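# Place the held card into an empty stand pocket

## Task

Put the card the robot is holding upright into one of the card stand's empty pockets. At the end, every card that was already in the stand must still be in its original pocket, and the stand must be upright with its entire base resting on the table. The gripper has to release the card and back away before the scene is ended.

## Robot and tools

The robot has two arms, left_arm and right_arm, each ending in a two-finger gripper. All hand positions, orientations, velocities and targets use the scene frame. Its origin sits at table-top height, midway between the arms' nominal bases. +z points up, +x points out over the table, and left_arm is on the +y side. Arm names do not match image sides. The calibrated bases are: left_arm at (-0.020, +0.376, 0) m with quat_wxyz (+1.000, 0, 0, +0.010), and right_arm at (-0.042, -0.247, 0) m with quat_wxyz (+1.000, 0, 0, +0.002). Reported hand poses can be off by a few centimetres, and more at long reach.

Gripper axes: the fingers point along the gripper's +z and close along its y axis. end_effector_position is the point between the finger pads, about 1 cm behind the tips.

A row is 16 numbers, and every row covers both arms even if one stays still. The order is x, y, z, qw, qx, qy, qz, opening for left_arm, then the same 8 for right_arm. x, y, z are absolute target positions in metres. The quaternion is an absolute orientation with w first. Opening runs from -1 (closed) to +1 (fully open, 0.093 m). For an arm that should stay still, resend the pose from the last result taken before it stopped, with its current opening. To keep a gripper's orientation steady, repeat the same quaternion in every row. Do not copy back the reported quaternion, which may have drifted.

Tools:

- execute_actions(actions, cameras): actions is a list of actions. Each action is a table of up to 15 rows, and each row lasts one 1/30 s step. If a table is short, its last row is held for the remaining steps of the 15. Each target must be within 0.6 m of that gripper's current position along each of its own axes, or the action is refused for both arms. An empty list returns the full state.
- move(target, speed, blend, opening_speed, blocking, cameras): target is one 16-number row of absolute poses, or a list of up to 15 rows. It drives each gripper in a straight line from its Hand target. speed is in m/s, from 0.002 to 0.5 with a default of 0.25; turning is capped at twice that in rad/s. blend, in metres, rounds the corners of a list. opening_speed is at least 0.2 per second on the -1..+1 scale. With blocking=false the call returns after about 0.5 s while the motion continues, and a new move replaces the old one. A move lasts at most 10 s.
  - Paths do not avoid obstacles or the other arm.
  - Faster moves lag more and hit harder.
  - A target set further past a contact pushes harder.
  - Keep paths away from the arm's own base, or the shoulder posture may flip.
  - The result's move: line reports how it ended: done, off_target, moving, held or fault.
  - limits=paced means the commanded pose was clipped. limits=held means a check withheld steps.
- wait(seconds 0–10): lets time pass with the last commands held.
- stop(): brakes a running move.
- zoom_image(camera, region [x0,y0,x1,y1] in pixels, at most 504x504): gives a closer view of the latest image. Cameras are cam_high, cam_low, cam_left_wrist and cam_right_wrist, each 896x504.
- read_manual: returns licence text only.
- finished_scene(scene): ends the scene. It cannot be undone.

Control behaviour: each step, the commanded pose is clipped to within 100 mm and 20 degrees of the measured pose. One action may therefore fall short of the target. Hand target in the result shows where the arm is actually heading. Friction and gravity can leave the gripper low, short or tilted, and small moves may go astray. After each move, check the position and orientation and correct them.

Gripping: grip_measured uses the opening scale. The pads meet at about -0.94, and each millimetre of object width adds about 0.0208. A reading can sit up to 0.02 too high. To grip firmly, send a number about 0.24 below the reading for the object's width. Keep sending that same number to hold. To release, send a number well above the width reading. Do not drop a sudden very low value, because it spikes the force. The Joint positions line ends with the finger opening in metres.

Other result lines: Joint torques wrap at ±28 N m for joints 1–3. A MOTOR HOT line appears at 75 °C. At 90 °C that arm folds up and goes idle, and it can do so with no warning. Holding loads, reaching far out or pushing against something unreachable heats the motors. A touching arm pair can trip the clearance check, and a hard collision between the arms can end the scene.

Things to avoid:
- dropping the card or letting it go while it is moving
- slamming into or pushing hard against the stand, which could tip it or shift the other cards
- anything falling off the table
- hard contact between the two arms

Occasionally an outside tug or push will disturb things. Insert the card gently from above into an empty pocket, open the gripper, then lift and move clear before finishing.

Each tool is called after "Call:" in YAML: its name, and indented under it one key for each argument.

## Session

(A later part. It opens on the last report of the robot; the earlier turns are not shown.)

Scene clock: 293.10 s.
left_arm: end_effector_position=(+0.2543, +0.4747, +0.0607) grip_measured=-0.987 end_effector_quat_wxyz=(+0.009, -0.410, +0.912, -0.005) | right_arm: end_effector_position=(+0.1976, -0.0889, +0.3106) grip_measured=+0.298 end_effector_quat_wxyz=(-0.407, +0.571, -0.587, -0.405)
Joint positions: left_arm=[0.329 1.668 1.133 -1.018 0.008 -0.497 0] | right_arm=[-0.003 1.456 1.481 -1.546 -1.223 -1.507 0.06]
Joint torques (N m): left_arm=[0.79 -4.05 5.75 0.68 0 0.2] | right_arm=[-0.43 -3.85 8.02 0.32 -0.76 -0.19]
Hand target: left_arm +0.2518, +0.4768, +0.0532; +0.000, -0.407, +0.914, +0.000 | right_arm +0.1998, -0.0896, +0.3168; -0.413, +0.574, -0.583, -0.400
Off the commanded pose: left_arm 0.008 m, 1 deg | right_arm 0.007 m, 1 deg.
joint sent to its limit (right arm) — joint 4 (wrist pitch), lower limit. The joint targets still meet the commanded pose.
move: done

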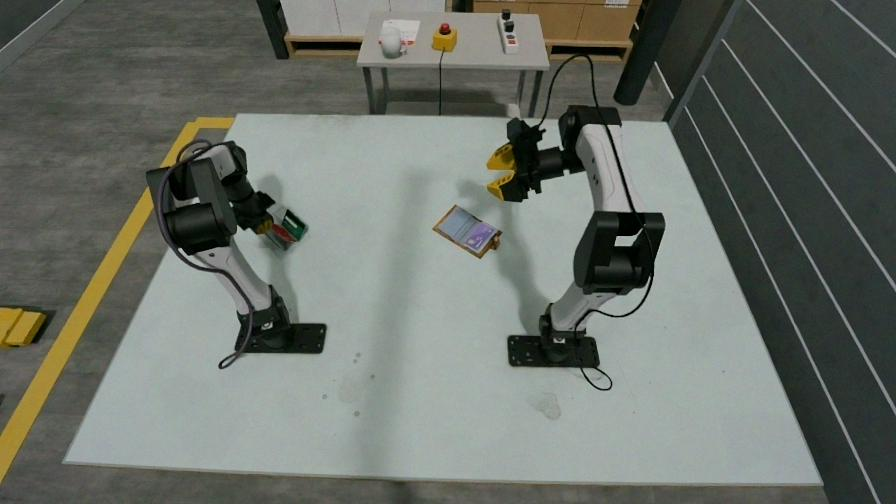

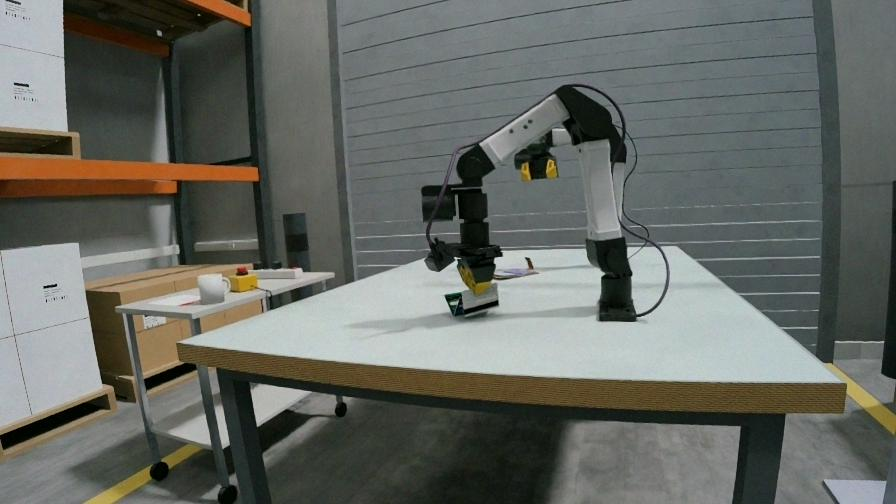

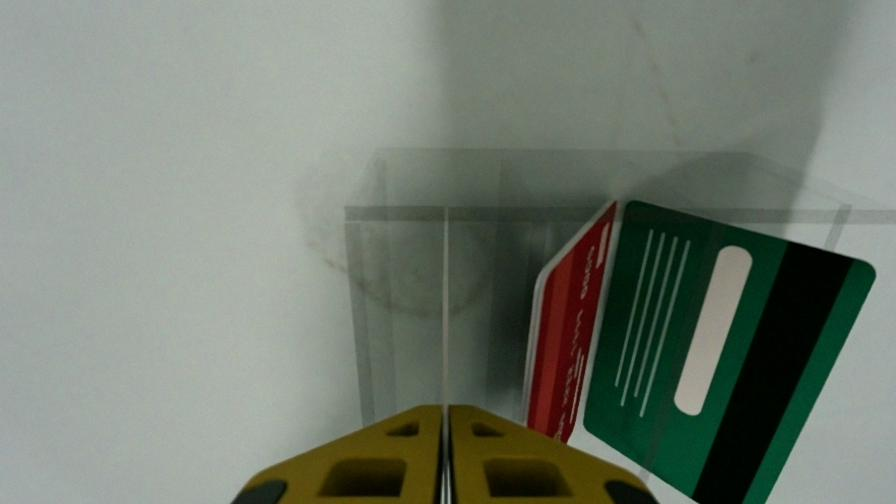

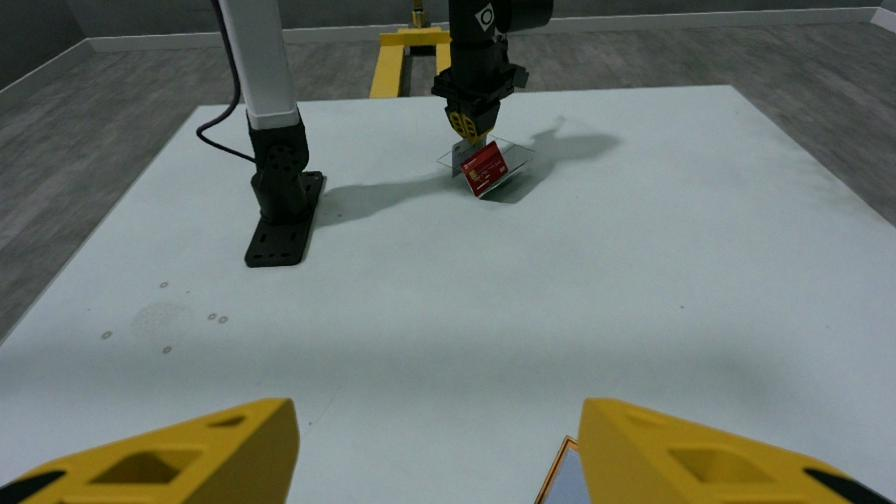

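Call:
move:
  target: [0.252, 0.477, 0.046, 0, -0.4067, 0.9135, 0, -1, 0.2, -0.09, 0.317, 0.406, -0.579, 0.579, 0.406, 0.3]
  speed: 0.03
  cameras: ["cam_low","cam_left_wrist"]

Call:
zoom_image:
  camera: "cam_low"
  region: [430, 250, 510, 330]

Scene clock: 300.60 s.
left_arm: end_effector_position=(+0.2548, +0.4749, +0.0541) grip_measured=-0.987 end_effector_quat_wxyz=(+0.010, -0.410, +0.912, -0.005) | right_arm: end_effector_position=(+0.1976, -0.0889, +0.3106) grip_measured=+0.298 end_effector_quat_wxyz=(-0.407, +0.571, -0.587, -0.405)
Joint positions: left_arm=[0.329 1.676 1.114 -0.99 0.008 -0.497 0] | right_arm=[-0.003 1.456 1.481 -1.546 -1.223 -1.507 0.06]
Joint torques (N m): left_arm=[0.77 -4.03 5.63 0.65 0 0.2] | right_arm=[-0.43 -3.86 8.02 0.32 -0.76 -0.18]
Hand target: left_arm +0.2518, +0.4768, +0.0462; +0.000, -0.407, +0.914, +0.000 | right_arm +0.1998, -0.0896, +0.3168; -0.413, +0.574, -0.583, -0.400
Off the commanded pose: left_arm 0.009 m, 1 deg | right_arm 0.007 m, 1 deg.
joint sent to its limit (right arm) — joint 4 (wrist pitch), lower limit. The joint targets still meet the commanded pose.
move: done
Images, in order: cam_low, cam_left_wrist.

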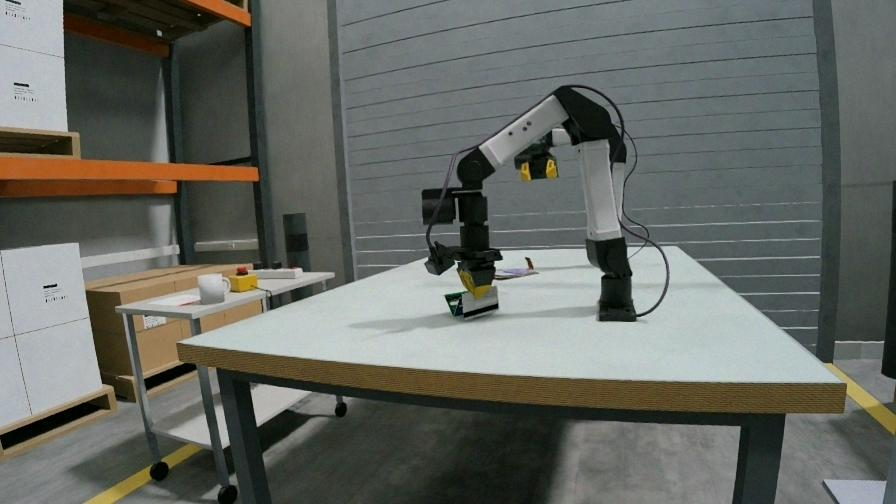

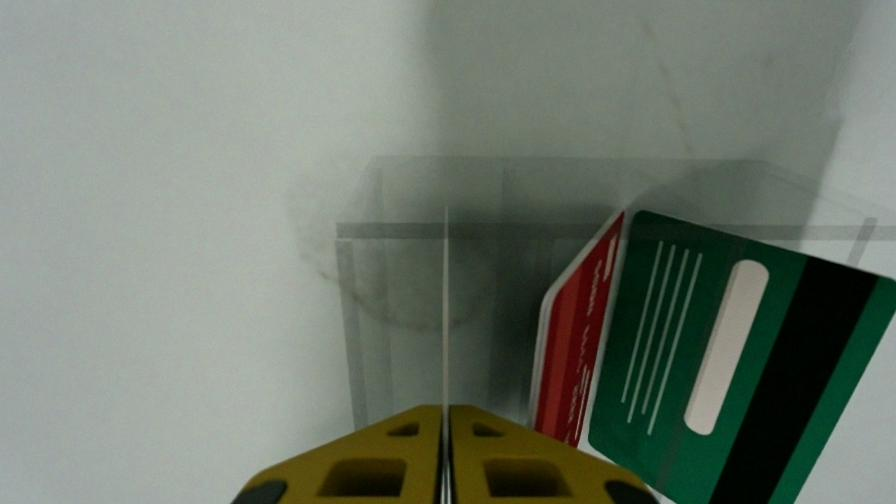

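Scaled by 6.300 from the camera's 896x504 image, which has a finer 1280x720 frame.

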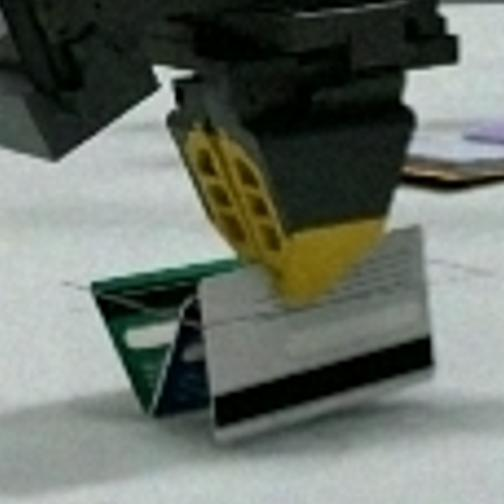

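Call:
move:
  target: [0.252, 0.477, 0.041, 0, -0.4067, 0.9135, 0, -1, 0.2, -0.09, 0.317, 0.406, -0.579, 0.579, 0.406, 0.3]
  speed: 0.03
  cameras: ["cam_low","cam_left_wrist"]

Call:
zoom_image:
  camera: "cam_low"
  region: [430, 250, 510, 330]

Scene clock: 308.63 s.
left_arm: end_effector_position=(+0.2553, +0.4751, +0.0525) grip_measured=-0.987 end_effector_quat_wxyz=(+0.012, -0.410, +0.912, -0.005) | right_arm: end_effector_position=(+0.1976, -0.0889, +0.3106) grip_measured=+0.298 end_effector_quat_wxyz=(-0.407, +0.571, -0.587, -0.405)
Joint positions: left_arm=[0.329 1.676 1.108 -0.979 0.008 -0.497 0] | right_arm=[-0.003 1.456 1.481 -1.546 -1.223 -1.507 0.06]
Joint torques (N m): left_arm=[0.77 -3.56 5 0.75 0 0.2] | right_arm=[-0.43 -3.85 8.01 0.32 -0.77 -0.19]
Hand target: left_arm +0.2516, +0.4767, +0.0414; +0.000, -0.407, +0.914, +0.000 | right_arm +0.1998, -0.0896, +0.3168; -0.413, +0.574, -0.583, -0.400
Off the commanded pose: left_arm 0.012 m, 2 deg | right_arm 0.007 m, 1 deg.
joint sent to its limit (right arm) — joint 4 (wrist pitch), lower limit. The joint targets still meet the commanded pose.
move: off_target (left_arm)
Images, in order: cam_low, cam_left_wrist.

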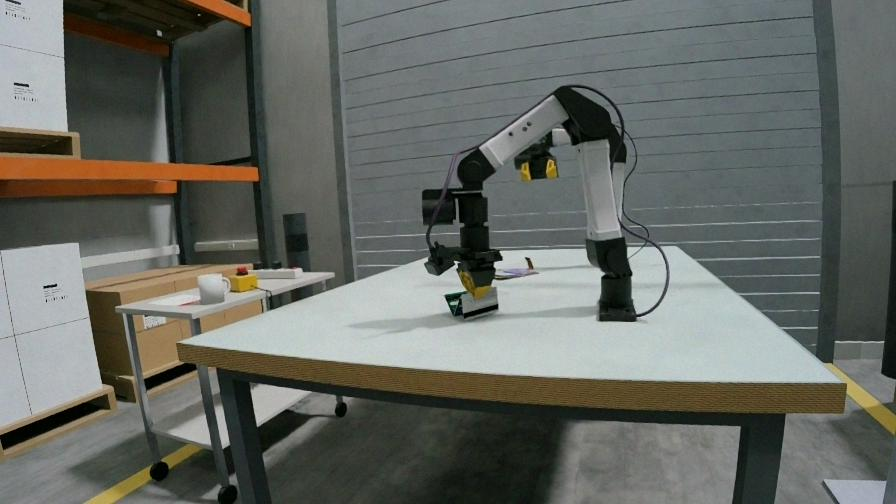

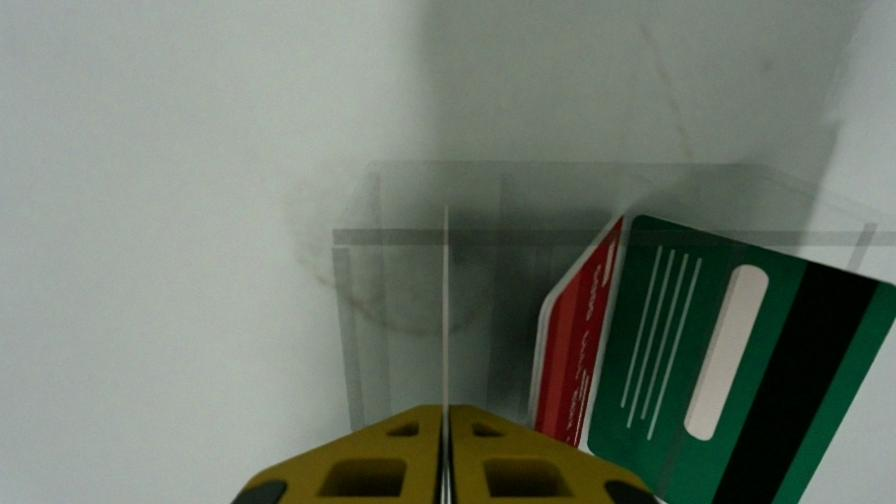

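Scaled by 6.300 from the camera's 896x504 image, which has a finer 1280x720 frame.

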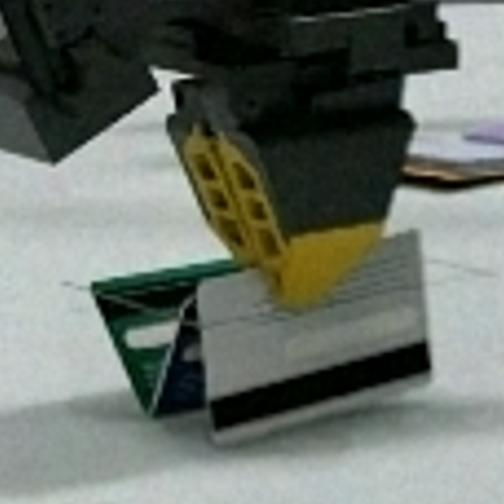

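Call:
move:
  target:
    - [0.252, 0.477, 0.0445, 0, -0.4067, 0.9135, 0, -1, 0.2, -0.09, 0.317, 0.406, -0.579, 0.579, 0.406, 0.3]
    - [0.252, 0.477, 0.0445, 0, -0.4067, 0.9135, 0, -0.62, 0.2, -0.09, 0.317, 0.406, -0.579, 0.579, 0.406, 0.3]
  speed: 0.05
  opening_speed: 0.4

Call:
zoom_image:
  camera: "cam_low"
  region: [430, 250, 510, 330]

Call:
zoom_image:
  camera: "cam_right_wrist"
  region: [400, 60, 600, 220]

Scene clock: 316.73 s.
left_arm: end_effector_position=(+0.2553, +0.4751, +0.0525) grip_measured=-0.622 end_effector_quat_wxyz=(+0.012, -0.410, +0.912, -0.005) | right_arm: end_effector_position=(+0.1976, -0.0889, +0.3106) grip_measured=+0.298 end_effector_quat_wxyz=(-0.407, +0.571, -0.587, -0.405)
Joint positions: left_arm=[0.329 1.676 1.108 -0.979 0.008 -0.497 0.015] | right_arm=[-0.003 1.456 1.481 -1.546 -1.223 -1.507 0.06]
Joint torques (N m): left_arm=[0.77 -3.88 5.87 0.61 0 0.2] | right_arm=[-0.44 -3.86 8.02 0.32 -0.76 -0.19]
Hand target: left_arm +0.2518, +0.4768, +0.0447; +0.000, -0.407, +0.914, +0.000 | right_arm +0.1998, -0.0896, +0.3168; -0.413, +0.574, -0.583, -0.400
Off the commanded pose: left_arm 0.009 m, 2 deg | right_arm 0.007 m, 1 deg.
joint sent to its limit (right arm) — joint 4 (wrist pitch), lower limit. The joint targets still meet the commanded pose.
move: done

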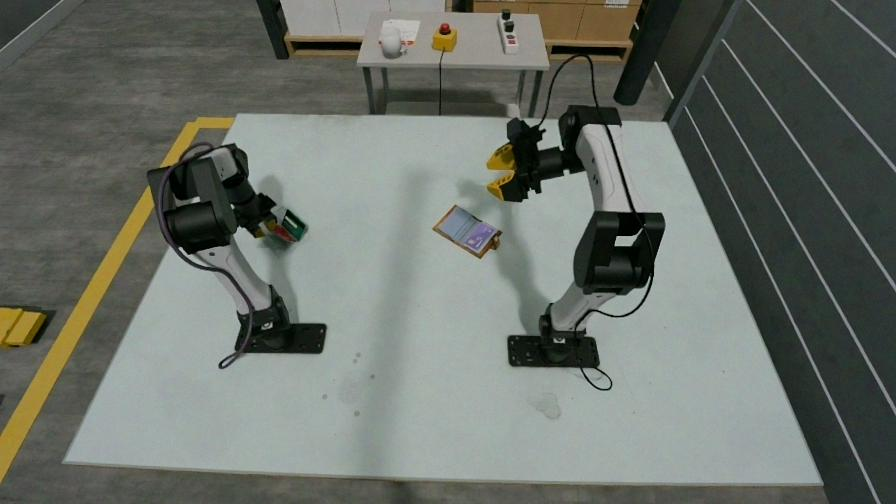

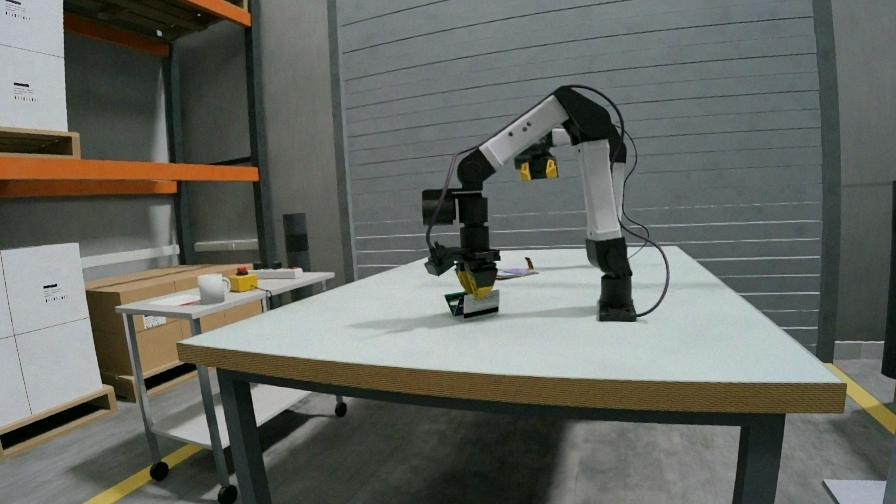

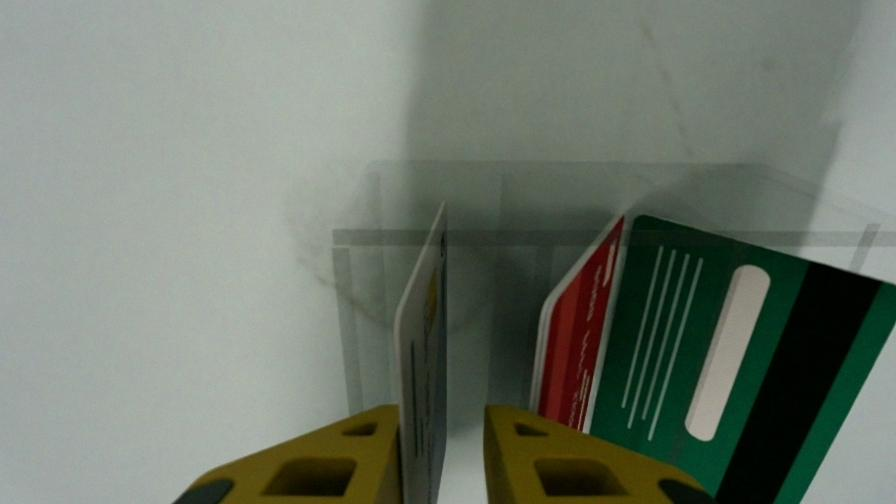

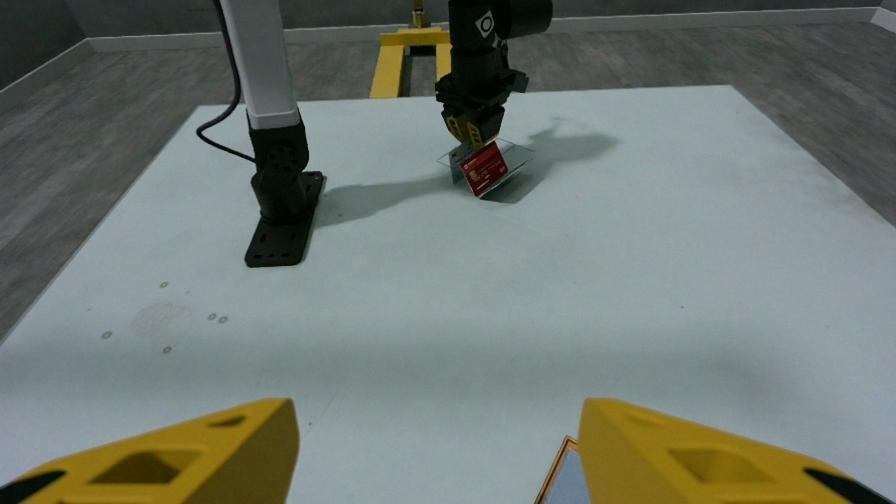

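Scaled by 6.300 from the camera's 896x504 image, which has a finer 1280x720 frame.

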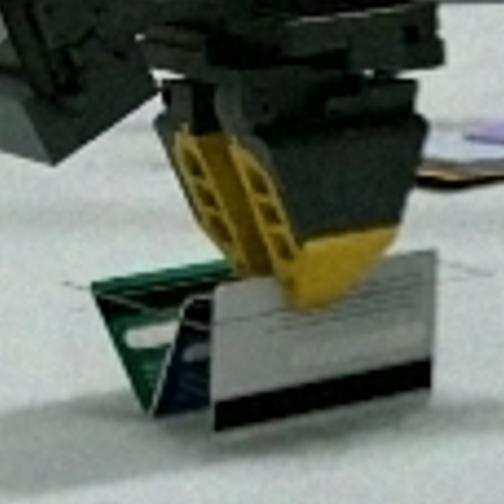

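Scaled by 2.520 from the camera's 896x504 image, which has a finer 1280x720 frame.

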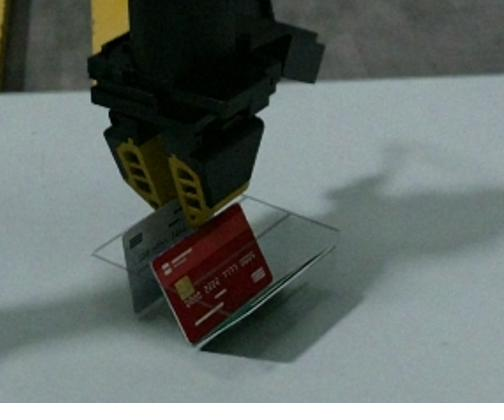

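Call:
move:
  target:
    - [0.252, 0.477, 0.12, 0, -0.4067, 0.9135, 0, -0.62, 0.2, -0.09, 0.317, 0.406, -0.579, 0.579, 0.406, 0.3]
    - [0.24, 0.44, 0.22, 0, -0.4067, 0.9135, 0, -0.62, 0.2, -0.09, 0.317, 0.406, -0.579, 0.579, 0.406, 0.3]
  speed: [0.06, 0.15]
  blend: 0.02

Call:
zoom_image:
  camera: "cam_low"
  region: [430, 250, 510, 330]

Scene clock: 327.03 s.
left_arm: end_effector_position=(+0.2436, +0.4407, +0.2151) grip_measured=-0.622 end_effector_quat_wxyz=(+0.049, -0.401, +0.915, -0.012) | right_arm: end_effector_position=(+0.1976, -0.0889, +0.3106) grip_measured=+0.298 end_effector_quat_wxyz=(-0.407, +0.571, -0.587, -0.405)
Joint positions: left_arm=[0.224 1.523 1.602 -1.55 0.007 -0.583 0.015] | right_arm=[-0.003 1.456 1.481 -1.546 -1.223 -1.507 0.06]
Joint torques (N m): left_arm=[0.01 -4.98 7.56 0.53 0 -0.09] | right_arm=[-0.43 -3.85 8.03 0.32 -0.77 -0.18]
Hand target: left_arm +0.2400, +0.4401, +0.2193; +0.049, -0.406, +0.912, -0.009 | right_arm +0.1998, -0.0896, +0.3168; -0.413, +0.574, -0.583, -0.400
Off the commanded pose: left_arm 0.006 m, 6 deg | right_arm 0.007 m, 1 deg.
joint sent to its limit (left arm) — joint 4 (wrist pitch), lower limit. The joint targets are off in orientation, not in position.
joint sent to its limit (right arm) — joint 4 (wrist pitch), lower limit. The joint targets still meet the commanded pose.
move: off_target (left_arm)

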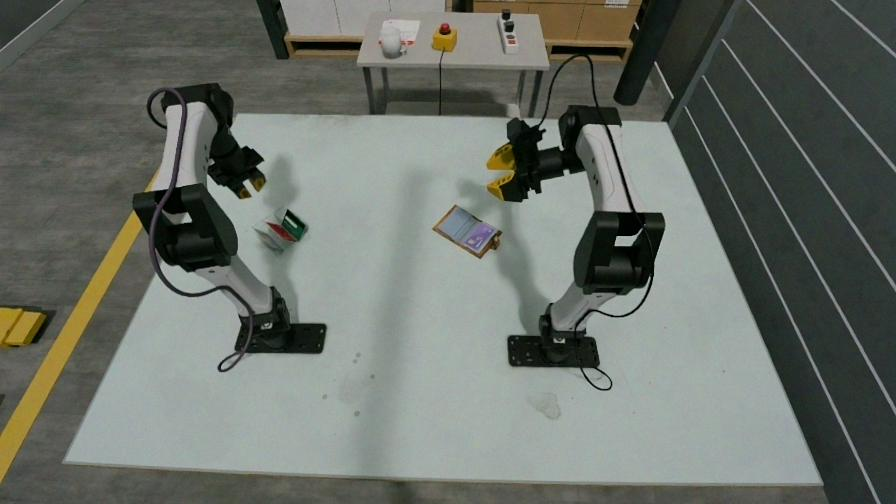

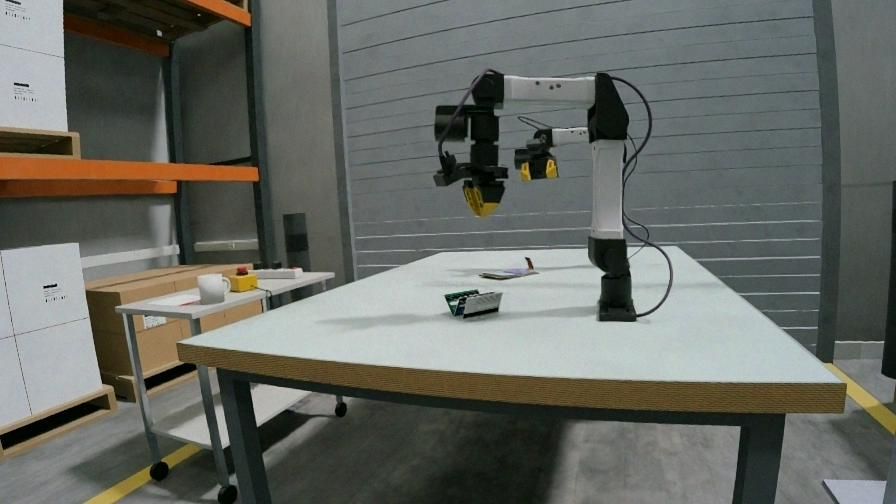

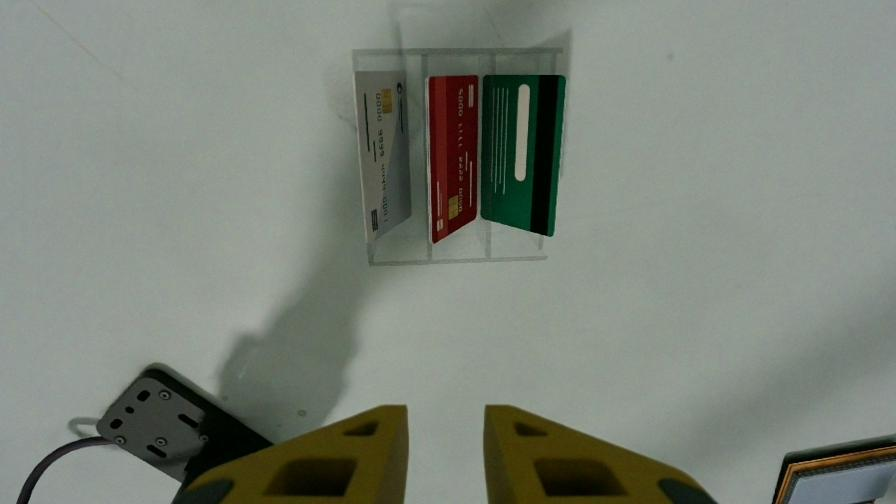

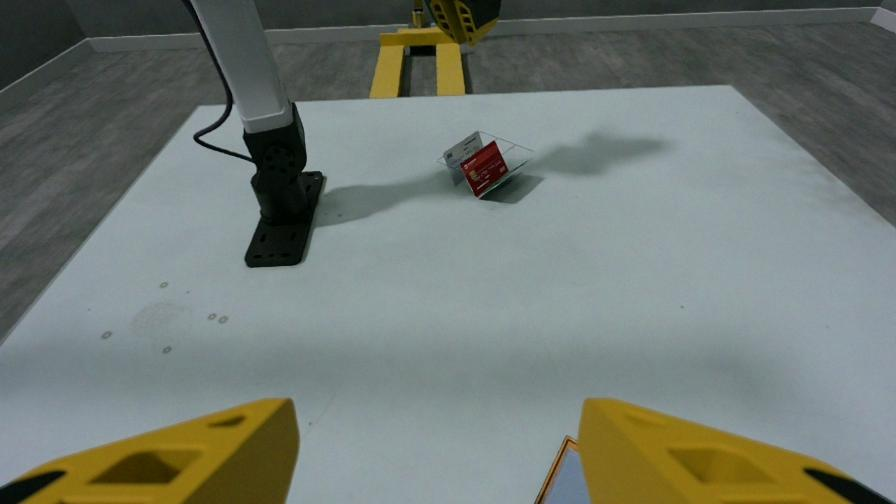

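Scaled by 6.300 from the camera's 896x504 image, which has a finer 1280x720 frame.

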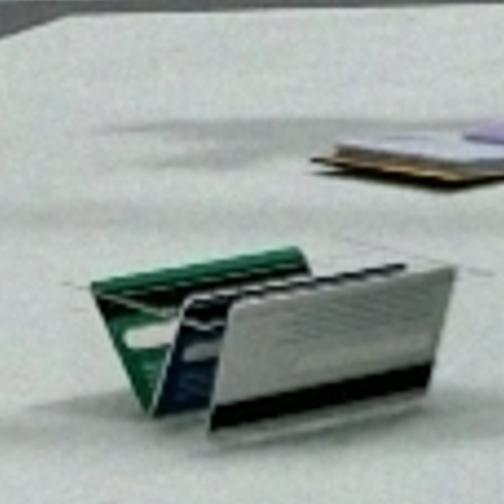

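Great.

Call:
finished_scene:
  scene: 1

The scene is finished: the task was done.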